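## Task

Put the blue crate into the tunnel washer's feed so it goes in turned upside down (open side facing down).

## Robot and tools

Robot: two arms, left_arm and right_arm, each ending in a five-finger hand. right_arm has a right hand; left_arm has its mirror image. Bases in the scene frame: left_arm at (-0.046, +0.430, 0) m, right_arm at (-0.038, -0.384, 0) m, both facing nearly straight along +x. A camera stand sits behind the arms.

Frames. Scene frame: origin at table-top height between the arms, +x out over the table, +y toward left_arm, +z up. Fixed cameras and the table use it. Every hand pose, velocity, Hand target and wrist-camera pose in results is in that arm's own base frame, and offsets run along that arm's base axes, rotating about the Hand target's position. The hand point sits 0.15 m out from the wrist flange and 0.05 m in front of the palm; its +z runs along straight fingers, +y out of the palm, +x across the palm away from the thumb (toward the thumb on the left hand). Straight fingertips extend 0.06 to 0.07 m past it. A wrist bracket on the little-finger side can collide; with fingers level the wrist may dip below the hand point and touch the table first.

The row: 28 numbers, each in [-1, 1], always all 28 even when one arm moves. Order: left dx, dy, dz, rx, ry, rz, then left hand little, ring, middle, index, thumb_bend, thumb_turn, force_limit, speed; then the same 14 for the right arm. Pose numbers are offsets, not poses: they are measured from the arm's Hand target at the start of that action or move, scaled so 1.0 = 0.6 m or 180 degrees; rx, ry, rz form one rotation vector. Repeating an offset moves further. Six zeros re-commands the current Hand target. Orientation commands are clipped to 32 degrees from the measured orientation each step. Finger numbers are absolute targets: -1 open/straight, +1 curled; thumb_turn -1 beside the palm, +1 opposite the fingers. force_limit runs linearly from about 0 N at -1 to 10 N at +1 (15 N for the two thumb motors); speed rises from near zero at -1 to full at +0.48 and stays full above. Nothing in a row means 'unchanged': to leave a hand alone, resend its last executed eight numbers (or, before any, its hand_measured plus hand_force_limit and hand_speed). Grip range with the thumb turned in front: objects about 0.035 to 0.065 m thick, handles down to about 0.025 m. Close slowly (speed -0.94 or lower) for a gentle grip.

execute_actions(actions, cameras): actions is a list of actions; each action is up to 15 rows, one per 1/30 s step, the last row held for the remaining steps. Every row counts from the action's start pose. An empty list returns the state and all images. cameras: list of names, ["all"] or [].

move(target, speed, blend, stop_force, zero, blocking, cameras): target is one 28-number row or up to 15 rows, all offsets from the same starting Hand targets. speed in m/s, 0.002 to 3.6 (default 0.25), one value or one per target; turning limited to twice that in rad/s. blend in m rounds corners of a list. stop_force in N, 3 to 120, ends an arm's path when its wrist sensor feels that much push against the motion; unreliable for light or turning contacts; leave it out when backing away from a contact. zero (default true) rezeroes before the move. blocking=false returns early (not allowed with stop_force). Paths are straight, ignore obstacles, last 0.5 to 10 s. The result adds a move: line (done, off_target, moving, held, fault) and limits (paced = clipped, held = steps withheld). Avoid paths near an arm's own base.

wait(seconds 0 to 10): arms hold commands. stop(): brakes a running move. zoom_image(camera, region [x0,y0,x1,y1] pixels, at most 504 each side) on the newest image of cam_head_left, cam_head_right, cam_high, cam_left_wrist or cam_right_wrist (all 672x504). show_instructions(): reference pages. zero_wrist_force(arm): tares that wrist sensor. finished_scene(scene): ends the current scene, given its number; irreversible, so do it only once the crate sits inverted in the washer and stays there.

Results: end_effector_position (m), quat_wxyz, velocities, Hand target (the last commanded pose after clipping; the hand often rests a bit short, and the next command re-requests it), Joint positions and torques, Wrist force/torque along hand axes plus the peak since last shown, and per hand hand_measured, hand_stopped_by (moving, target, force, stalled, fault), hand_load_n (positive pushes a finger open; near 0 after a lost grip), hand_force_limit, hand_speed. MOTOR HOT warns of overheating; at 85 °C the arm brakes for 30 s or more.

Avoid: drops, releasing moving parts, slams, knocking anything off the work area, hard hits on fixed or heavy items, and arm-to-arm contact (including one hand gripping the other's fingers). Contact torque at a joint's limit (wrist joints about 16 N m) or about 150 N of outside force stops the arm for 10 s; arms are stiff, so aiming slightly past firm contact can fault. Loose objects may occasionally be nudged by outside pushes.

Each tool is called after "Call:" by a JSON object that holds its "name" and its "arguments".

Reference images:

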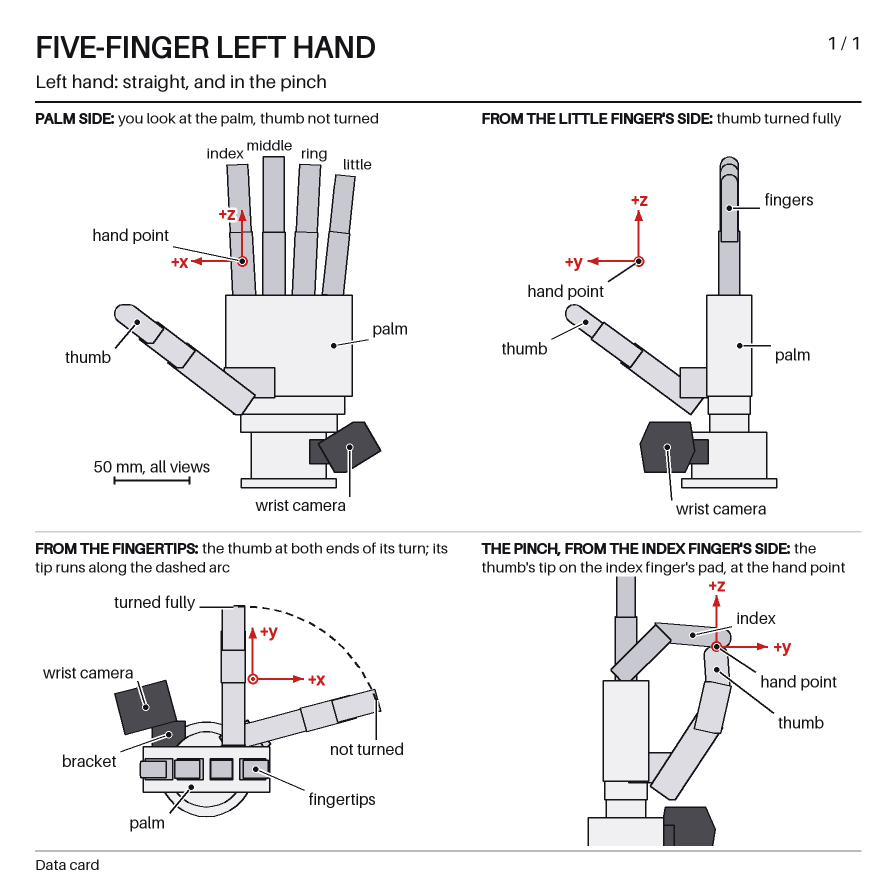

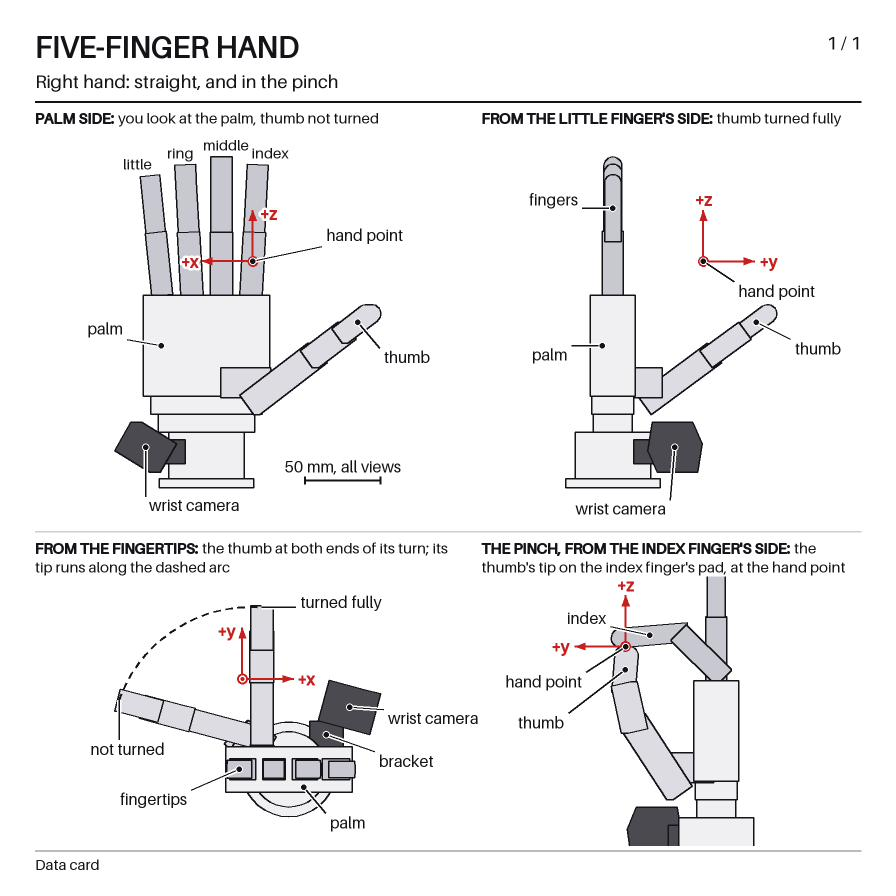

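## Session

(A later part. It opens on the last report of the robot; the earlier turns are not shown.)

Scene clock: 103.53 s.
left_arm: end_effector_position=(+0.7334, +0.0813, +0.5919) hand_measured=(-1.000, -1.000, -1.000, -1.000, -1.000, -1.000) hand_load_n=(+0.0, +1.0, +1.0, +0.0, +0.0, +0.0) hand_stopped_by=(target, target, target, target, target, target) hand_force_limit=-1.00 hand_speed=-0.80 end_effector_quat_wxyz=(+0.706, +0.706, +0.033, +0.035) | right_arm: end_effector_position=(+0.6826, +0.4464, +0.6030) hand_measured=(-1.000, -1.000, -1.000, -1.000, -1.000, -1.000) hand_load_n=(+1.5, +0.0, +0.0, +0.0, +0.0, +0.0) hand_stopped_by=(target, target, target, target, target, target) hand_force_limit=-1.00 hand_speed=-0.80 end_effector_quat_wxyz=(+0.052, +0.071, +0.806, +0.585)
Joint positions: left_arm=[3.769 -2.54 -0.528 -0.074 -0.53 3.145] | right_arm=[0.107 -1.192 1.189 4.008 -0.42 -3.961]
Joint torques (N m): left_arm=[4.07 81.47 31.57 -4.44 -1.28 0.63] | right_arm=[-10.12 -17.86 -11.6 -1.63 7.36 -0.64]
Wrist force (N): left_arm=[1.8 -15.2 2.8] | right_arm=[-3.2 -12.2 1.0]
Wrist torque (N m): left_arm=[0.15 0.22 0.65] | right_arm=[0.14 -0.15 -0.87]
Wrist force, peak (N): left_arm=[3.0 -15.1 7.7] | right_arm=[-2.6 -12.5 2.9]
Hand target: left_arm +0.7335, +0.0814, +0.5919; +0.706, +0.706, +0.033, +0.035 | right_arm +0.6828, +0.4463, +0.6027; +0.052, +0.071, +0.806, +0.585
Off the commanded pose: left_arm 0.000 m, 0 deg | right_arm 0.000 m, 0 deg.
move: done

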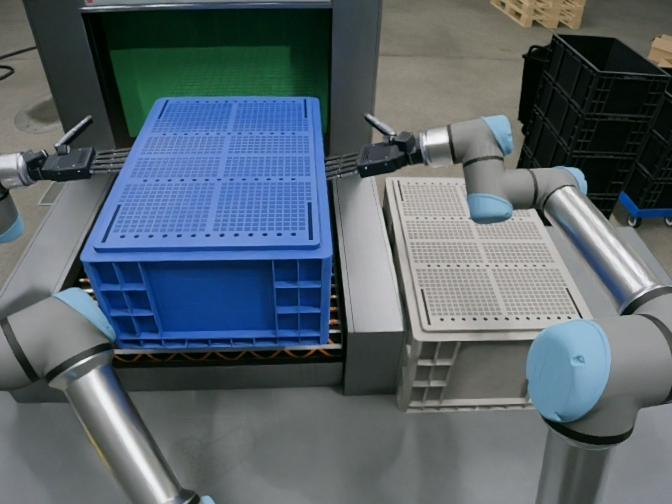

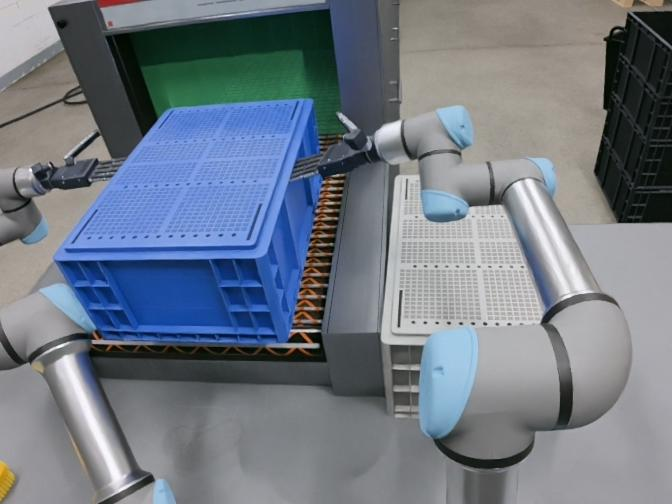

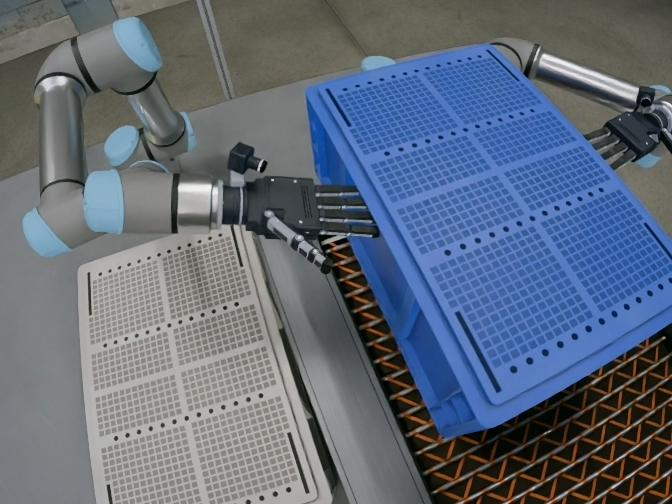

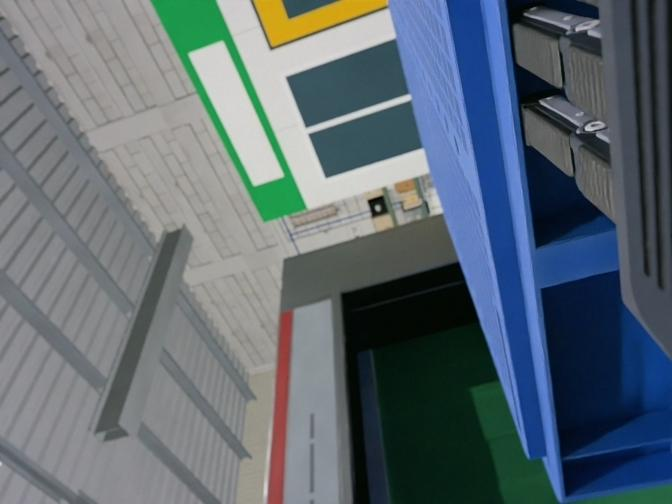

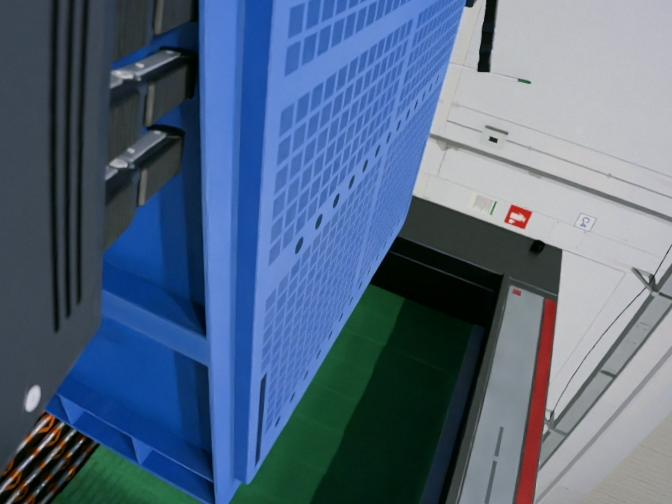

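Call:
{"name": "move", "arguments": {"target": [[0.018,-0.014,-0.138,0.0498,0.0049,0,-1,-1,-1,-1,-1,-1,-1,-0.8,0.0167,0.0,-0.15,0,0,0,-1,-1,-1,-1,-1,-1,-1,-0.8]], "speed": 0.06, "cameras": ["all"]}}

Scene clock: 106.17 s.
left_arm: end_effector_position=(+0.7442, +0.0730, +0.5092) hand_measured=(-1.000, -1.000, -1.000, -1.000, -1.000, -1.000) hand_load_n=(+1.0, +1.0, +0.0, +0.0, +0.0, +0.0) hand_stopped_by=(target, target, target, target, target, target) hand_force_limit=-1.00 hand_speed=-0.80 end_effector_quat_wxyz=(+0.649, +0.759, +0.036, +0.032) | right_arm: end_effector_position=(+0.6929, +0.4463, +0.5123) hand_measured=(-1.000, -1.000, -1.000, -1.000, -1.000, -1.000) hand_load_n=(+1.0, +0.0, +0.0, +0.0, +0.0, +0.0) hand_stopped_by=(target, target, target, target, target, target) hand_force_limit=-1.00 hand_speed=-0.80 end_effector_quat_wxyz=(+0.051, +0.071, +0.806, +0.585)
Joint positions: left_arm=[3.759 -2.766 -0.183 0.115 -0.541 2.878] | right_arm=[0.105 -1.145 1.354 3.8 -0.419 -3.964]
Joint torques (N m): left_arm=[-8.16 45.42 15.58 -3.81 0.5 0.26] | right_arm=[-6.89 -72.06 -42.29 -0.44 7.48 1.95]
Wrist force (N): left_arm=[1.8 -17.0 4.9] | right_arm=[-3.3 -12.3 -0.1]
Wrist torque (N m): left_arm=[-0.04 0.38 0.84] | right_arm=[0.22 -0.13 -0.83]
Wrist force, peak (N): left_arm=[4.6 -16.8 7.0] | right_arm=[-3.7 -13.6 2.6]
Hand target: left_arm +0.7443, +0.0730, +0.5091; +0.649, +0.759, +0.036, +0.032 | right_arm +0.6928, +0.4463, +0.5127; +0.052, +0.071, +0.806, +0.585
Off the commanded pose: left_arm 0.000 m, 0 deg | right_arm 0.000 m, 0 deg.
move: done

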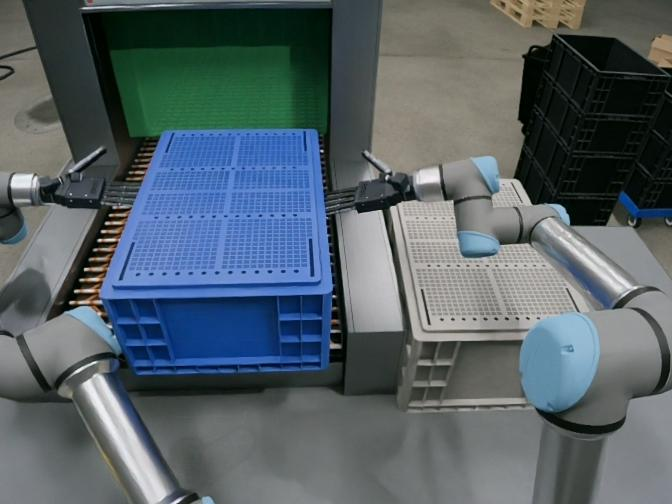

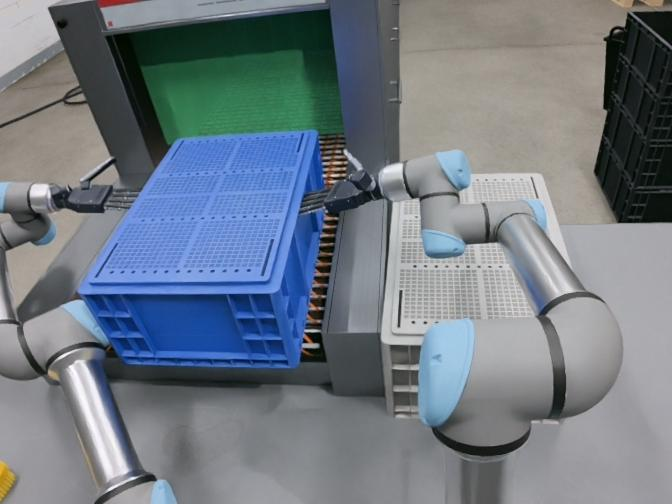

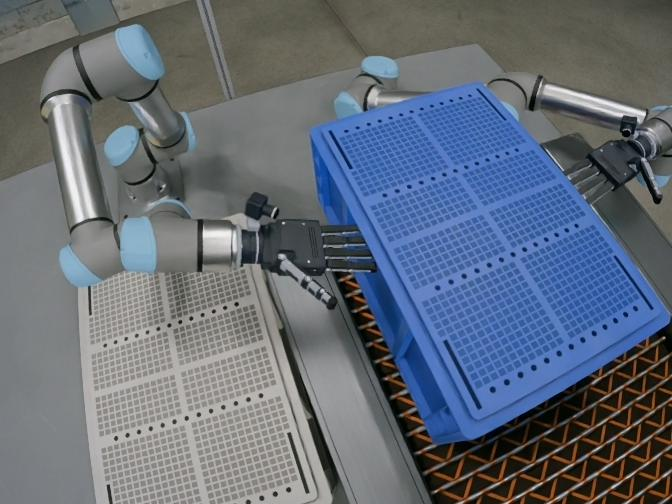

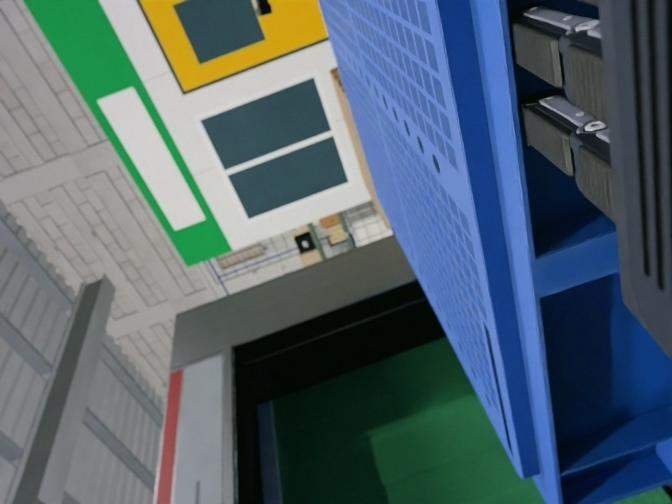

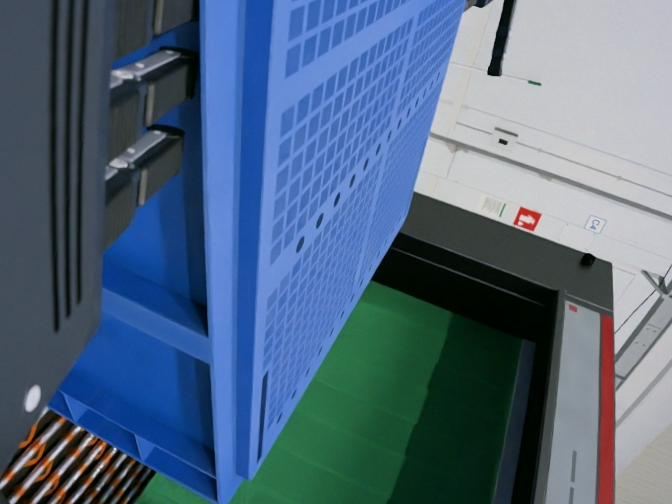

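Call:
{"name": "move", "arguments": {"target": [[0.0,0.0,-0.13,0,0,0,-1,-1,-1,-1,-1,-1,-1,-0.8,0.0,0.0,-0.13,0,0,0,-1,-1,-1,-1,-1,-1,-1,-0.8]], "speed": 0.03, "stop_force": 8, "cameras": ["all"]}}

Scene clock: 108.27 s.
left_arm: end_effector_position=(+0.7443, +0.0730, +0.4906) hand_measured=(-1.000, -1.000, -1.000, -1.000, -1.000, -1.000) hand_load_n=(+0.0, +1.0, +0.5, +0.0, +0.0, +0.0) hand_stopped_by=(target, target, target, target, target, target) hand_force_limit=-1.00 hand_speed=-0.80 end_effector_quat_wxyz=(+0.649, +0.759, +0.036, +0.032) | right_arm: end_effector_position=(+0.6928, +0.4463, +0.4967) hand_measured=(-1.000, -1.000, -1.000, -1.000, -1.000, -1.000) hand_load_n=(+0.0, +0.0, +0.0, +0.0, +0.0, +0.0) hand_stopped_by=(target, target, target, target, target, target) hand_force_limit=-1.00 hand_speed=-0.80 end_effector_quat_wxyz=(+0.052, +0.071, +0.806, +0.585)
Joint positions: left_arm=[3.759 -2.738 -0.286 0.191 -0.541 2.878] | right_arm=[0.105 -1.137 1.383 3.762 -0.419 -3.964]
Joint torques (N m): left_arm=[-4.11 40.41 25.01 -1.05 -0.82 -1.13] | right_arm=[-0.33 -66.9 -37.3 -5.65 -0.66 -0.67]
Wrist force (N): left_arm=[1.1 -13.5 0.8] | right_arm=[-3.8 -6.2 -1.9]
Wrist torque (N m): left_arm=[0.11 0.18 0.60] | right_arm=[0.15 -0.07 -0.42]
Wrist force, peak (N): left_arm=[1.9 -16.8 4.7] | right_arm=[-2.0 -13.7 -0.4]
Hand target: left_arm +0.7443, +0.0730, +0.4906; +0.649, +0.759, +0.036, +0.032 (not the last commanded pose) | right_arm +0.6928, +0.4463, +0.4967; +0.052, +0.071, +0.806, +0.585 (not the last commanded pose)
Off the commanded pose: left_arm 0.059 m, 0 deg | right_arm 0.062 m, 0 deg.
move: contact (left_arm, right_arm)

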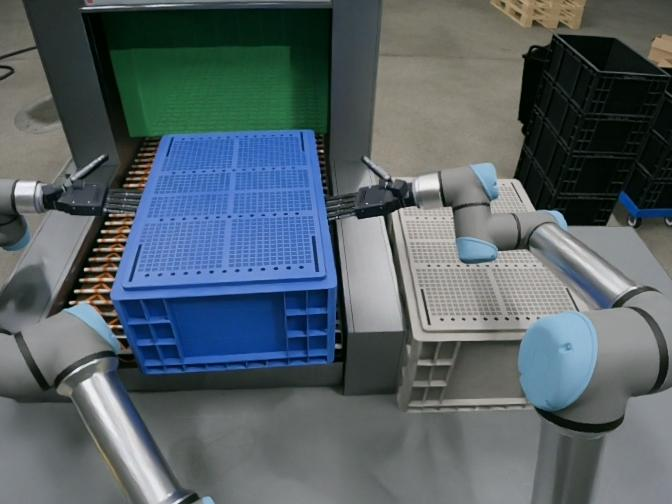

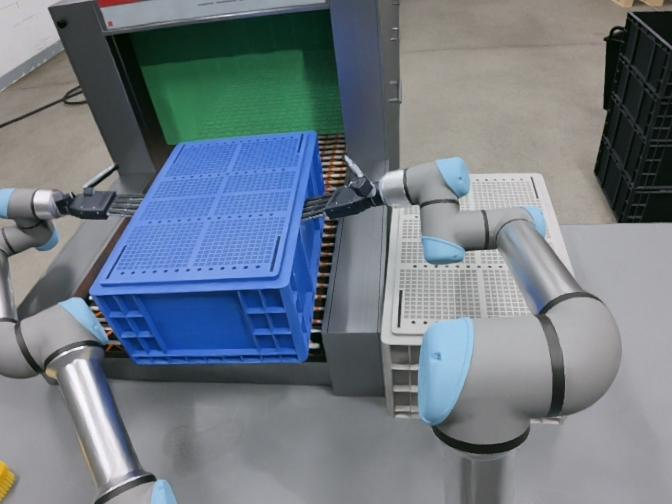

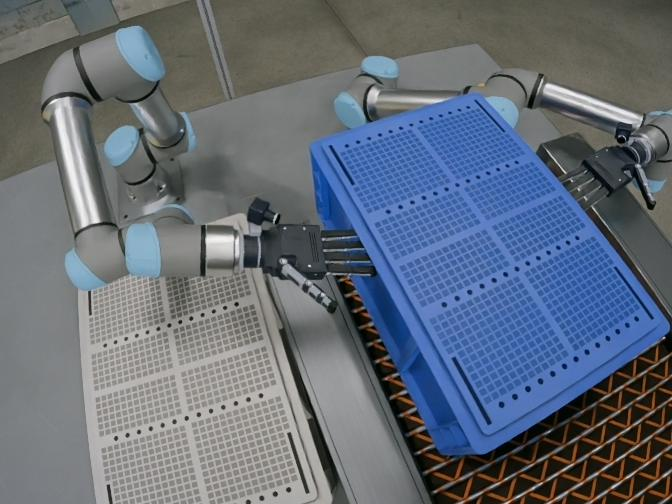

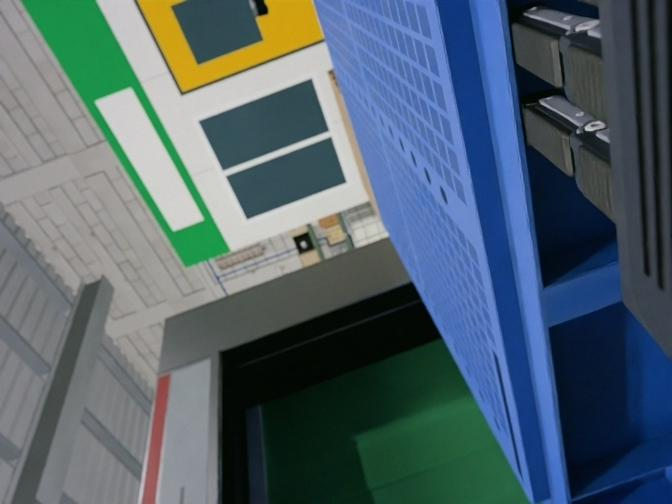

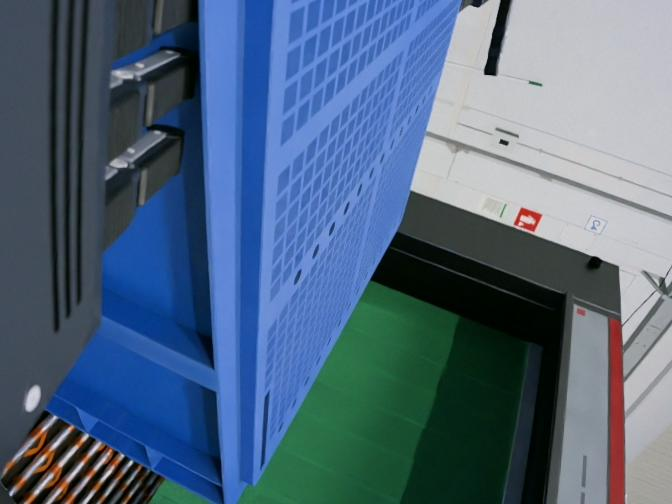

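Call:
{"name": "move", "arguments": {"target": [[0.0,0.0,-0.03,0,0,0,-1,-1,-1,-1,-1,-1,-1,-0.8,0.0,0.0,-0.033,0,0,0,-1,-1,-1,-1,-1,-1,-1,-0.8],[-0.0065,0.066,-0.03,0,0,0,-1,-1,-1,-1,-1,-1,-1,-0.8,-0.0116,-0.0657,-0.033,0,0,0,-1,-1,-1,-1,-1,-1,-1,-0.8],[-0.083,0.117,0.03,0,0,0,-1,-1,-1,-1,-1,-1,-1,-0.8,-0.067,-0.14,0.04,0,0,0,-1,-1,-1,-1,-1,-1,-1,-0.8]], "speed": [0.03,0.1,0.15], "blend": [0.003,0.01,0], "cameras": ["cam_head_left","cam_head_right","cam_high"]}}

Scene clock: 111.17 s.
left_arm: end_effector_position=(+0.6944, +0.1431, +0.5087) hand_measured=(-1.000, -1.000, -1.000, -1.000, -1.000, -1.000) hand_load_n=(+0.0, +0.0, +0.0, +0.0, +0.0, +0.0) hand_stopped_by=(target, target, target, target, target, target) hand_force_limit=-1.00 hand_speed=-0.80 end_effector_quat_wxyz=(+0.649, +0.760, +0.036, +0.032) | right_arm: end_effector_position=(+0.6526, +0.3623, +0.5207) hand_measured=(-1.000, -1.000, -1.000, -1.000, -1.000, -1.000) hand_load_n=(+0.0, +0.0, +0.0, +0.0, +0.0, +0.0) hand_stopped_by=(target, target, target, target, target, target) hand_force_limit=-1.00 hand_speed=-0.80 end_effector_quat_wxyz=(+0.052, +0.071, +0.806, +0.585)
Joint positions: left_arm=[3.874 -2.647 -0.423 0.19 -0.652 2.935] | right_arm=[-0.032 -1.34 1.533 4.105 -0.345 -4.276]
Joint torques (N m): left_arm=[2.77 33.63 15.04 -3.45 -1.27 -0.89] | right_arm=[5.81 -25.33 -29.77 -1.78 -1.84 -1.17]
Wrist force (N): left_arm=[0.9 0.7 3.1] | right_arm=[-1.3 -0.2 0.3]
Wrist torque (N m): left_arm=[-0.26 0.07 -0.14] | right_arm=[-0.10 0.12 0.08]
Wrist force, peak (N): left_arm=[1.3 -13.7 0.9] | right_arm=[-9.6 0.5 -1.9]
Hand target: left_arm +0.6945, +0.1432, +0.5086; +0.649, +0.759, +0.036, +0.032 | right_arm +0.6526, +0.3623, +0.5207; +0.052, +0.071, +0.806, +0.585
Off the commanded pose: left_arm 0.000 m, 0 deg | right_arm 0.000 m, 0 deg.
move: done
Images, in order (width x height): cam_head_left 672x504, cam_head_right 672x504, cam_high 672x504.

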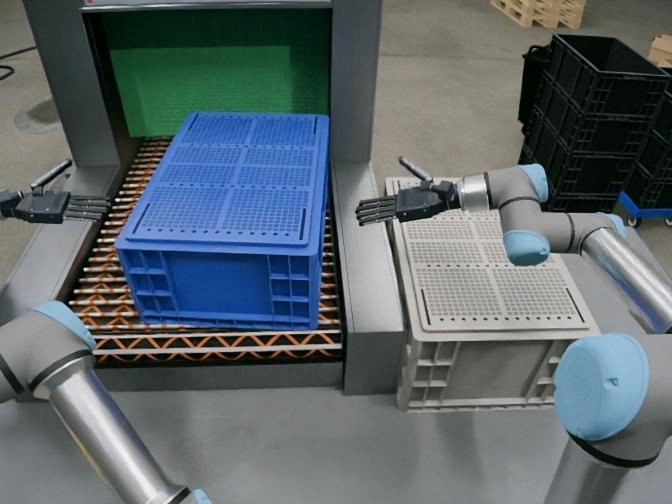

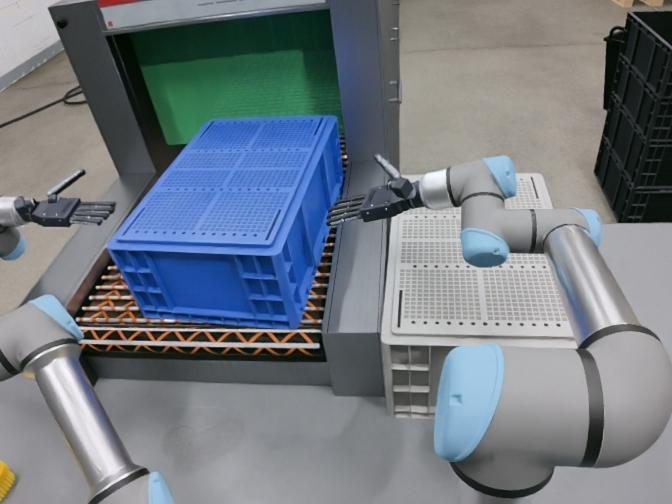

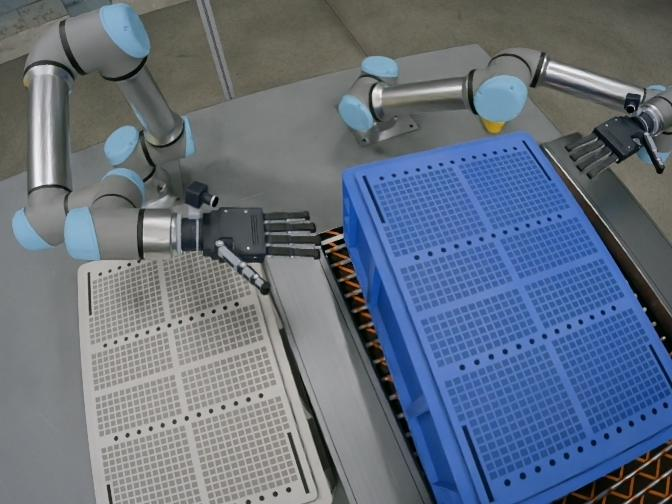

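Call:
{"name": "wait", "arguments": {"seconds": 1, "cameras": ["cam_head_left","cam_head_right","cam_high"]}}

Scene clock: 112.40 s.
left_arm: end_effector_position=(+0.6945, +0.1432, +0.5086) hand_measured=(-1.000, -1.000, -1.000, -1.000, -1.000, -1.000) hand_load_n=(+0.0, +0.0, +0.0, +0.0, +0.0, +0.0) hand_stopped_by=(target, target, target, target, target, target) hand_force_limit=-1.00 hand_speed=-0.80 end_effector_quat_wxyz=(+0.649, +0.759, +0.036, +0.032) | right_arm: end_effector_position=(+0.6526, +0.3623, +0.5207) hand_measured=(-1.000, -1.000, -1.000, -1.000, -1.000, -1.000) hand_load_n=(+0.0, +0.0, +0.0, +0.0, +0.0, +0.0) hand_stopped_by=(target, target, target, target, target, target) hand_force_limit=-1.00 hand_speed=-0.80 end_effector_quat_wxyz=(+0.052, +0.071, +0.806, +0.585)
Joint positions: left_arm=[3.874 -2.648 -0.423 0.189 -0.652 2.935] | right_arm=[-0.032 -1.34 1.533 4.105 -0.345 -4.276]
Joint torques (N m): left_arm=[7.95 33.7 6.79 -3.76 -1.12 -1.07] | right_arm=[10.72 -33.95 -22.43 0.45 -1.59 -1.46]
Wrist force (N): left_arm=[0.8 0.6 3.1] | right_arm=[-1.3 -0.4 0.4]
Wrist torque (N m): left_arm=[-0.27 0.08 -0.14] | right_arm=[-0.14 0.12 0.07]
Wrist force, peak (N): left_arm=[0.8 0.7 3.1] | right_arm=[-1.5 -0.5 0.4]
Hand target: left_arm +0.6945, +0.1432, +0.5086; +0.649, +0.759, +0.036, +0.032 | right_arm +0.6526, +0.3623, +0.5207; +0.052, +0.071, +0.806, +0.585
Off the commanded pose: left_arm 0.000 m, 0 deg | right_arm 0.000 m, 0 deg.
wait: 1.00 s; at rest from the start
Images, in order (width x height): cam_head_left 672x504, cam_head_right 672x504, cam_high 672x504.

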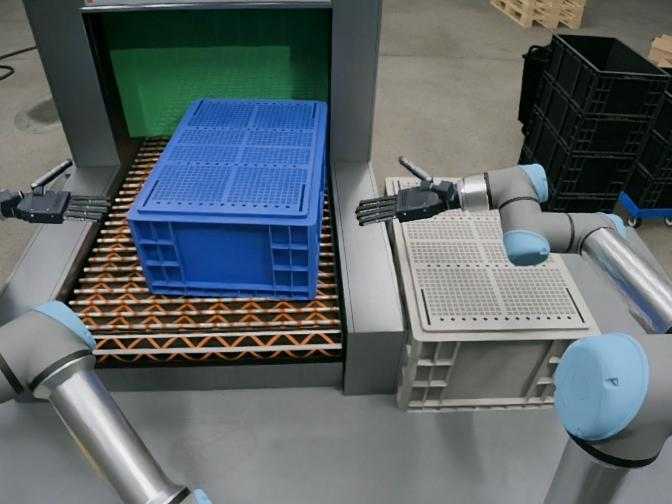

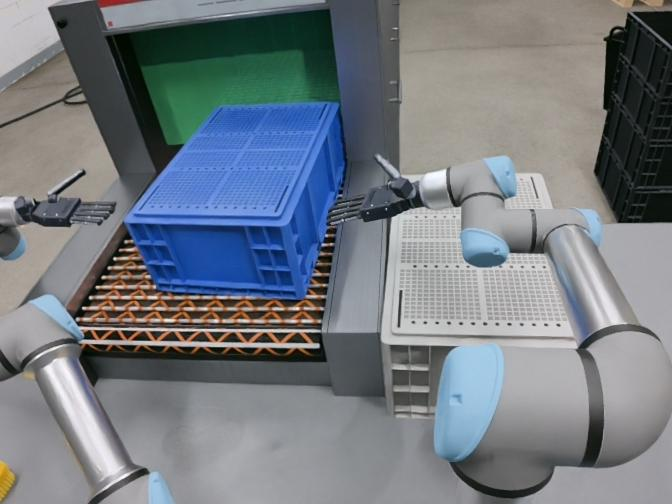

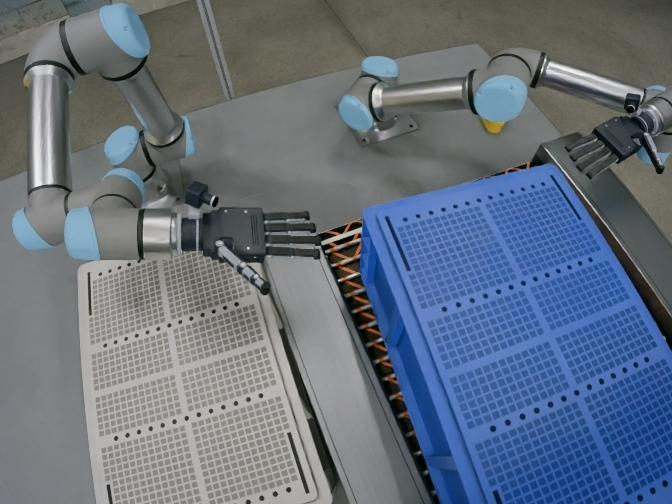

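Call:
{"name": "wait", "arguments": {"seconds": 2.5, "cameras": ["cam_head_left"]}}

Scene clock: 114.97 s.
left_arm: end_effector_position=(+0.6945, +0.1432, +0.5086) hand_measured=(-1.000, -1.000, -1.000, -1.000, -1.000, -1.000) hand_load_n=(+0.0, +0.0, +0.0, +0.0, +0.0, +0.0) hand_stopped_by=(target, target, target, target, target, target) hand_force_limit=-1.00 hand_speed=-0.80 end_effector_quat_wxyz=(+0.649, +0.759, +0.036, +0.032) | right_arm: end_effector_position=(+0.6526, +0.3623, +0.5207) hand_measured=(-1.000, -1.000, -1.000, -1.000, -1.000, -1.000) hand_load_n=(+0.0, +0.0, +0.0, +0.0, +0.0, +0.0) hand_stopped_by=(target, target, target, target, target, target) hand_force_limit=-1.00 hand_speed=-0.80 end_effector_quat_wxyz=(+0.052, +0.071, +0.806, +0.585)
Joint positions: left_arm=[3.874 -2.648 -0.423 0.189 -0.652 2.935] | right_arm=[-0.032 -1.34 1.533 4.105 -0.345 -4.276]
Joint torques (N m): left_arm=[8.06 34.16 7.36 -3.82 -0.99 -0.94] | right_arm=[10.6 -50.9 -8.61 0.46 -1.3 -1.35]
Wrist force (N): left_arm=[0.5 0.5 3.0] | right_arm=[-1.4 -0.3 0.2]
Wrist torque (N m): left_arm=[-0.29 0.12 -0.15] | right_arm=[-0.11 0.14 0.07]
Wrist force, peak (N): left_arm=[0.8 0.6 3.2] | right_arm=[-1.5 -0.5 0.4]
Hand target: left_arm +0.6945, +0.1432, +0.5086; +0.649, +0.759, +0.036, +0.032 | right_arm +0.6526, +0.3623, +0.5207; +0.052, +0.071, +0.806, +0.585
Off the commanded pose: left_arm 0.000 m, 0 deg | right_arm 0.000 m, 0 deg.
wait: 2.50 s; at rest by 0.10 s
Images, in order (width x height): cam_head_left 672x504.

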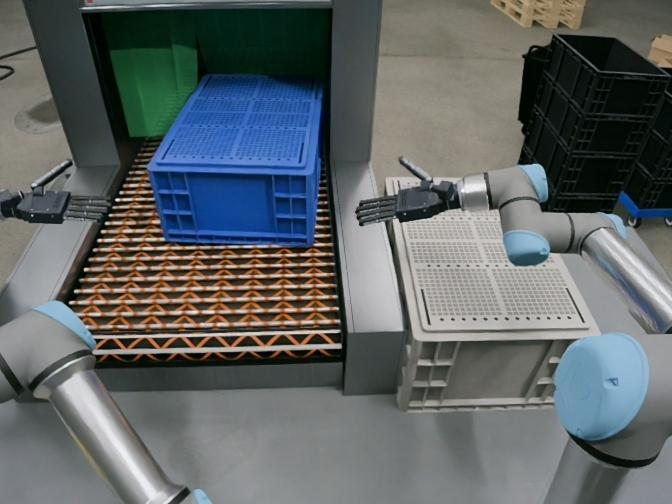

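Call:
{"name": "wait", "arguments": {"seconds": 4.5, "cameras": ["cam_head_left"]}}

Scene clock: 119.50 s.
left_arm: end_effector_position=(+0.6945, +0.1432, +0.5086) hand_measured=(-1.000, -1.000, -1.000, -1.000, -1.000, -1.000) hand_load_n=(+0.0, +0.0, +0.0, +0.0, +0.0, +0.0) hand_stopped_by=(target, target, target, target, target, target) hand_force_limit=-1.00 hand_speed=-0.80 end_effector_quat_wxyz=(+0.649, +0.759, +0.036, +0.032) | right_arm: end_effector_position=(+0.6526, +0.3623, +0.5207) hand_measured=(-1.000, -1.000, -1.000, -1.000, -1.000, -1.000) hand_load_n=(+0.0, -0.5, +0.0, +0.0, -0.5, +0.0) hand_stopped_by=(target, target, target, target, target, target) hand_force_limit=-1.00 hand_speed=-0.80 end_effector_quat_wxyz=(+0.052, +0.071, +0.806, +0.585)
Joint positions: left_arm=[3.874 -2.648 -0.423 0.189 -0.652 2.935] | right_arm=[-0.032 -1.34 1.533 4.105 -0.345 -4.276]
Joint torques (N m): left_arm=[7.46 33.97 6.07 -3.7 -0.91 -1.07] | right_arm=[10.16 -49.42 -9.04 0.39 -0.83 -0.96]
Wrist force (N): left_arm=[0.6 0.8 2.8] | right_arm=[-1.5 -0.4 0.4]
Wrist torque (N m): left_arm=[-0.24 0.09 -0.15] | right_arm=[-0.13 0.15 0.06]
Wrist force, peak (N): left_arm=[0.7 0.5 3.3] | right_arm=[-1.6 -0.4 0.5]
Hand target: left_arm +0.6945, +0.1432, +0.5086; +0.649, +0.759, +0.036, +0.032 | right_arm +0.6526, +0.3623, +0.5207; +0.052, +0.071, +0.806, +0.585
Off the commanded pose: left_arm 0.000 m, 0 deg | right_arm 0.000 m, 0 deg.
wait: 4.50 s; at rest by 0.13 s
Images, in order (width x height): cam_head_left 672x504.

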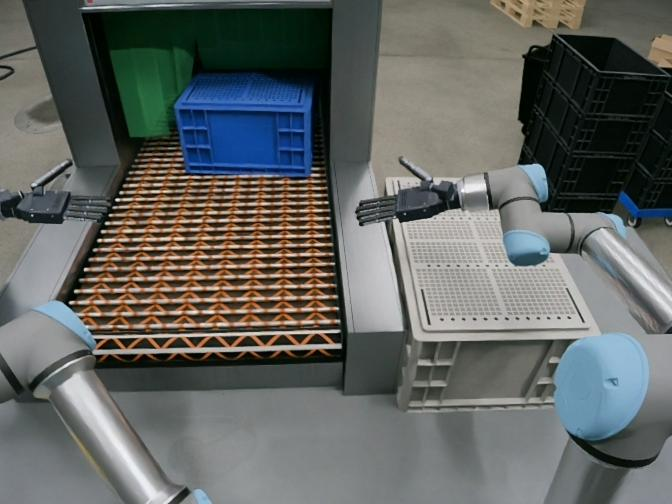

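Call:
{"name": "wait", "arguments": {"seconds": 4, "cameras": ["cam_head_left"]}}

Scene clock: 123.57 s.
left_arm: end_effector_position=(+0.6945, +0.1432, +0.5086) hand_measured=(-1.000, -1.000, -1.000, -1.000, -1.000, -1.000) hand_load_n=(+0.0, +0.0, +0.0, +0.0, +0.0, +0.0) hand_stopped_by=(target, target, target, target, target, target) hand_force_limit=-1.00 hand_speed=-0.80 end_effector_quat_wxyz=(+0.649, +0.759, +0.036, +0.032) | right_arm: end_effector_position=(+0.6526, +0.3623, +0.5207) hand_measured=(-1.000, -1.000, -1.000, -1.000, -1.000, -1.000) hand_load_n=(+0.0, +0.0, +0.0, -0.5, +0.0, +0.0) hand_stopped_by=(target, target, target, target, target, target) hand_force_limit=-1.00 hand_speed=-0.80 end_effector_quat_wxyz=(+0.052, +0.071, +0.806, +0.585)
Joint positions: left_arm=[3.874 -2.648 -0.423 0.189 -0.652 2.935] | right_arm=[-0.032 -1.34 1.533 4.105 -0.345 -4.276]
Joint torques (N m): left_arm=[8.31 34.49 7.52 -3.9 -0.84 -0.86] | right_arm=[10.13 -49.65 -8.16 0.41 -0.35 -0.81]
Wrist force (N): left_arm=[0.9 0.5 3.0] | right_arm=[-1.3 -0.3 0.3]
Wrist torque (N m): left_arm=[-0.29 0.06 -0.13] | right_arm=[-0.12 0.12 0.08]
Wrist force, peak (N): left_arm=[0.9 0.5 3.2] | right_arm=[-1.6 -0.5 0.4]
Hand target: left_arm +0.6945, +0.1432, +0.5086; +0.649, +0.759, +0.036, +0.032 | right_arm +0.6526, +0.3623, +0.5207; +0.052, +0.071, +0.806, +0.585
Off the commanded pose: left_arm 0.000 m, 0 deg | right_arm 0.000 m, 0 deg.
wait: 4.00 s; at rest by 0.10 s
Images, in order (width x height): cam_head_left 672x504.

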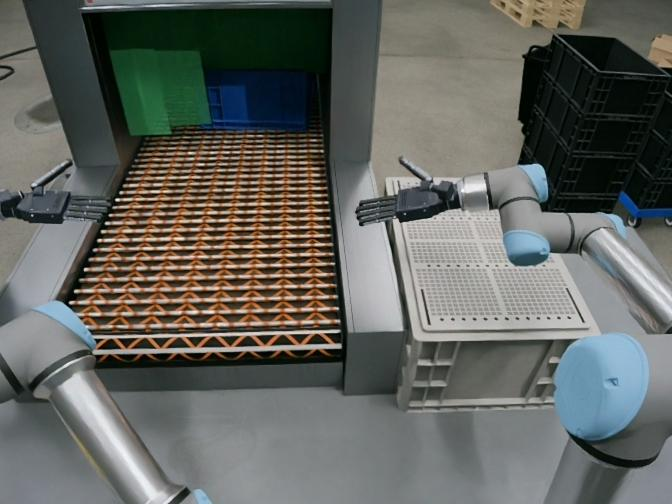

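Call:
{"name": "wait", "arguments": {"seconds": 2, "cameras": ["cam_head_left"]}}

Scene clock: 125.80 s.
left_arm: end_effector_position=(+0.6945, +0.1432, +0.5086) hand_measured=(-1.000, -1.000, -1.000, -1.000, -1.000, -1.000) hand_load_n=(+0.0, +0.0, +0.0, +0.0, +0.0, +0.0) hand_stopped_by=(target, target, target, target, target, target) hand_force_limit=-1.00 hand_speed=-0.80 end_effector_quat_wxyz=(+0.649, +0.759, +0.036, +0.032) | right_arm: end_effector_position=(+0.6526, +0.3623, +0.5207) hand_measured=(-1.000, -1.000, -1.000, -1.000, -1.000, -1.000) hand_load_n=(+0.0, +0.0, +0.0, +0.0, +0.0, +0.0) hand_stopped_by=(target, target, target, target, target, target) hand_force_limit=-1.00 hand_speed=-0.80 end_effector_quat_wxyz=(+0.052, +0.071, +0.806, +0.585)
Joint positions: left_arm=[3.874 -2.648 -0.423 0.189 -0.652 2.935] | right_arm=[-0.032 -1.34 1.533 4.105 -0.345 -4.276]
Joint torques (N m): left_arm=[7.46 33.59 7.06 -3.81 -0.98 -1.07] | right_arm=[10.22 -49.9 -8.01 0.49 -0.04 -0.73]
Wrist force (N): left_arm=[0.9 0.6 3.0] | right_arm=[-1.2 -0.4 0.2]
Wrist torque (N m): left_arm=[-0.26 0.06 -0.13] | right_arm=[-0.13 0.11 0.08]
Wrist force, peak (N): left_arm=[0.9 0.8 3.1] | right_arm=[-1.6 -0.5 0.2]
Hand target: left_arm +0.6945, +0.1432, +0.5086; +0.649, +0.759, +0.036, +0.032 | right_arm +0.6526, +0.3623, +0.5207; +0.052, +0.071, +0.806, +0.585
Off the commanded pose: left_arm 0.000 m, 0 deg | right_arm 0.000 m, 0 deg.
wait: 2.00 s; at rest from the start
Images, in order (width x height): cam_head_left 672x504.

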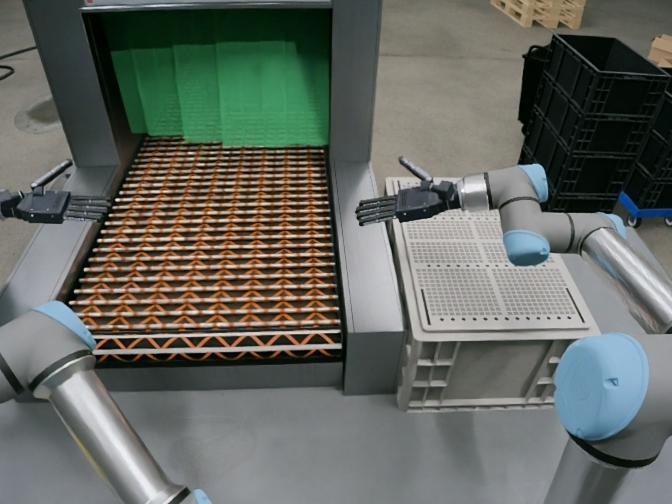

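Call:
{"name": "wait", "arguments": {"seconds": 0.7, "cameras": ["cam_head_left"]}}

Call:
{"name": "finished_scene", "arguments": {"scene": 2}}

Scene clock: 126.57 s.
left_arm: end_effector_position=(+0.6945, +0.1432, +0.5086) hand_measured=(-1.000, -1.000, -1.000, -1.000, -1.000, -1.000) hand_load_n=(+0.0, +0.0, +0.0, +0.0, +0.0, +0.0) hand_stopped_by=(target, target, target, target, target, target) hand_force_limit=-1.00 hand_speed=-0.80 end_effector_quat_wxyz=(+0.649, +0.759, +0.036, +0.032) | right_arm: end_effector_position=(+0.6526, +0.3623, +0.5207) hand_measured=(-1.000, -1.000, -1.000, -1.000, -1.000, -1.000) hand_load_n=(+0.0, +0.0, +0.0, +0.0, +0.0, +0.0) hand_stopped_by=(target, target, target, target, target, target) hand_force_limit=-1.00 hand_speed=-0.80 end_effector_quat_wxyz=(+0.052, +0.071, +0.806, +0.585)
Joint positions: left_arm=[3.874 -2.648 -0.423 0.189 -0.652 2.935] | right_arm=[-0.032 -1.34 1.533 4.105 -0.345 -4.276]
Joint torques (N m): left_arm=[8.6 33.15 6.15 -3.76 -0.6 -0.97] | right_arm=[9.99 -50.55 -8.83 0.44 0.09 -0.74]
Wrist force (N): left_arm=[0.8 0.4 2.9] | right_arm=[-1.2 -0.3 0.4]
Wrist torque (N m): left_arm=[-0.29 0.07 -0.14] | right_arm=[-0.13 0.11 0.08]
Wrist force, peak (N): left_arm=[1.0 0.5 3.1] | right_arm=[-1.5 -0.4 0.2]
Hand target: left_arm +0.6945, +0.1432, +0.5086; +0.649, +0.759, +0.036, +0.032 | right_arm +0.6526, +0.3623, +0.5207; +0.052, +0.071, +0.806, +0.585
Off the commanded pose: left_arm 0.000 m, 0 deg | right_arm 0.000 m, 0 deg.
wait: 0.70 s; at rest by 0.10 s
Images, in order (width x height): cam_head_left 672x504.

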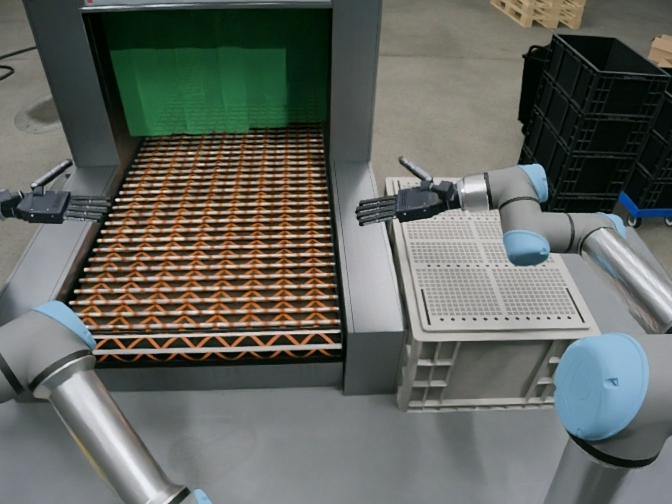

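The scene is finished: the task was done.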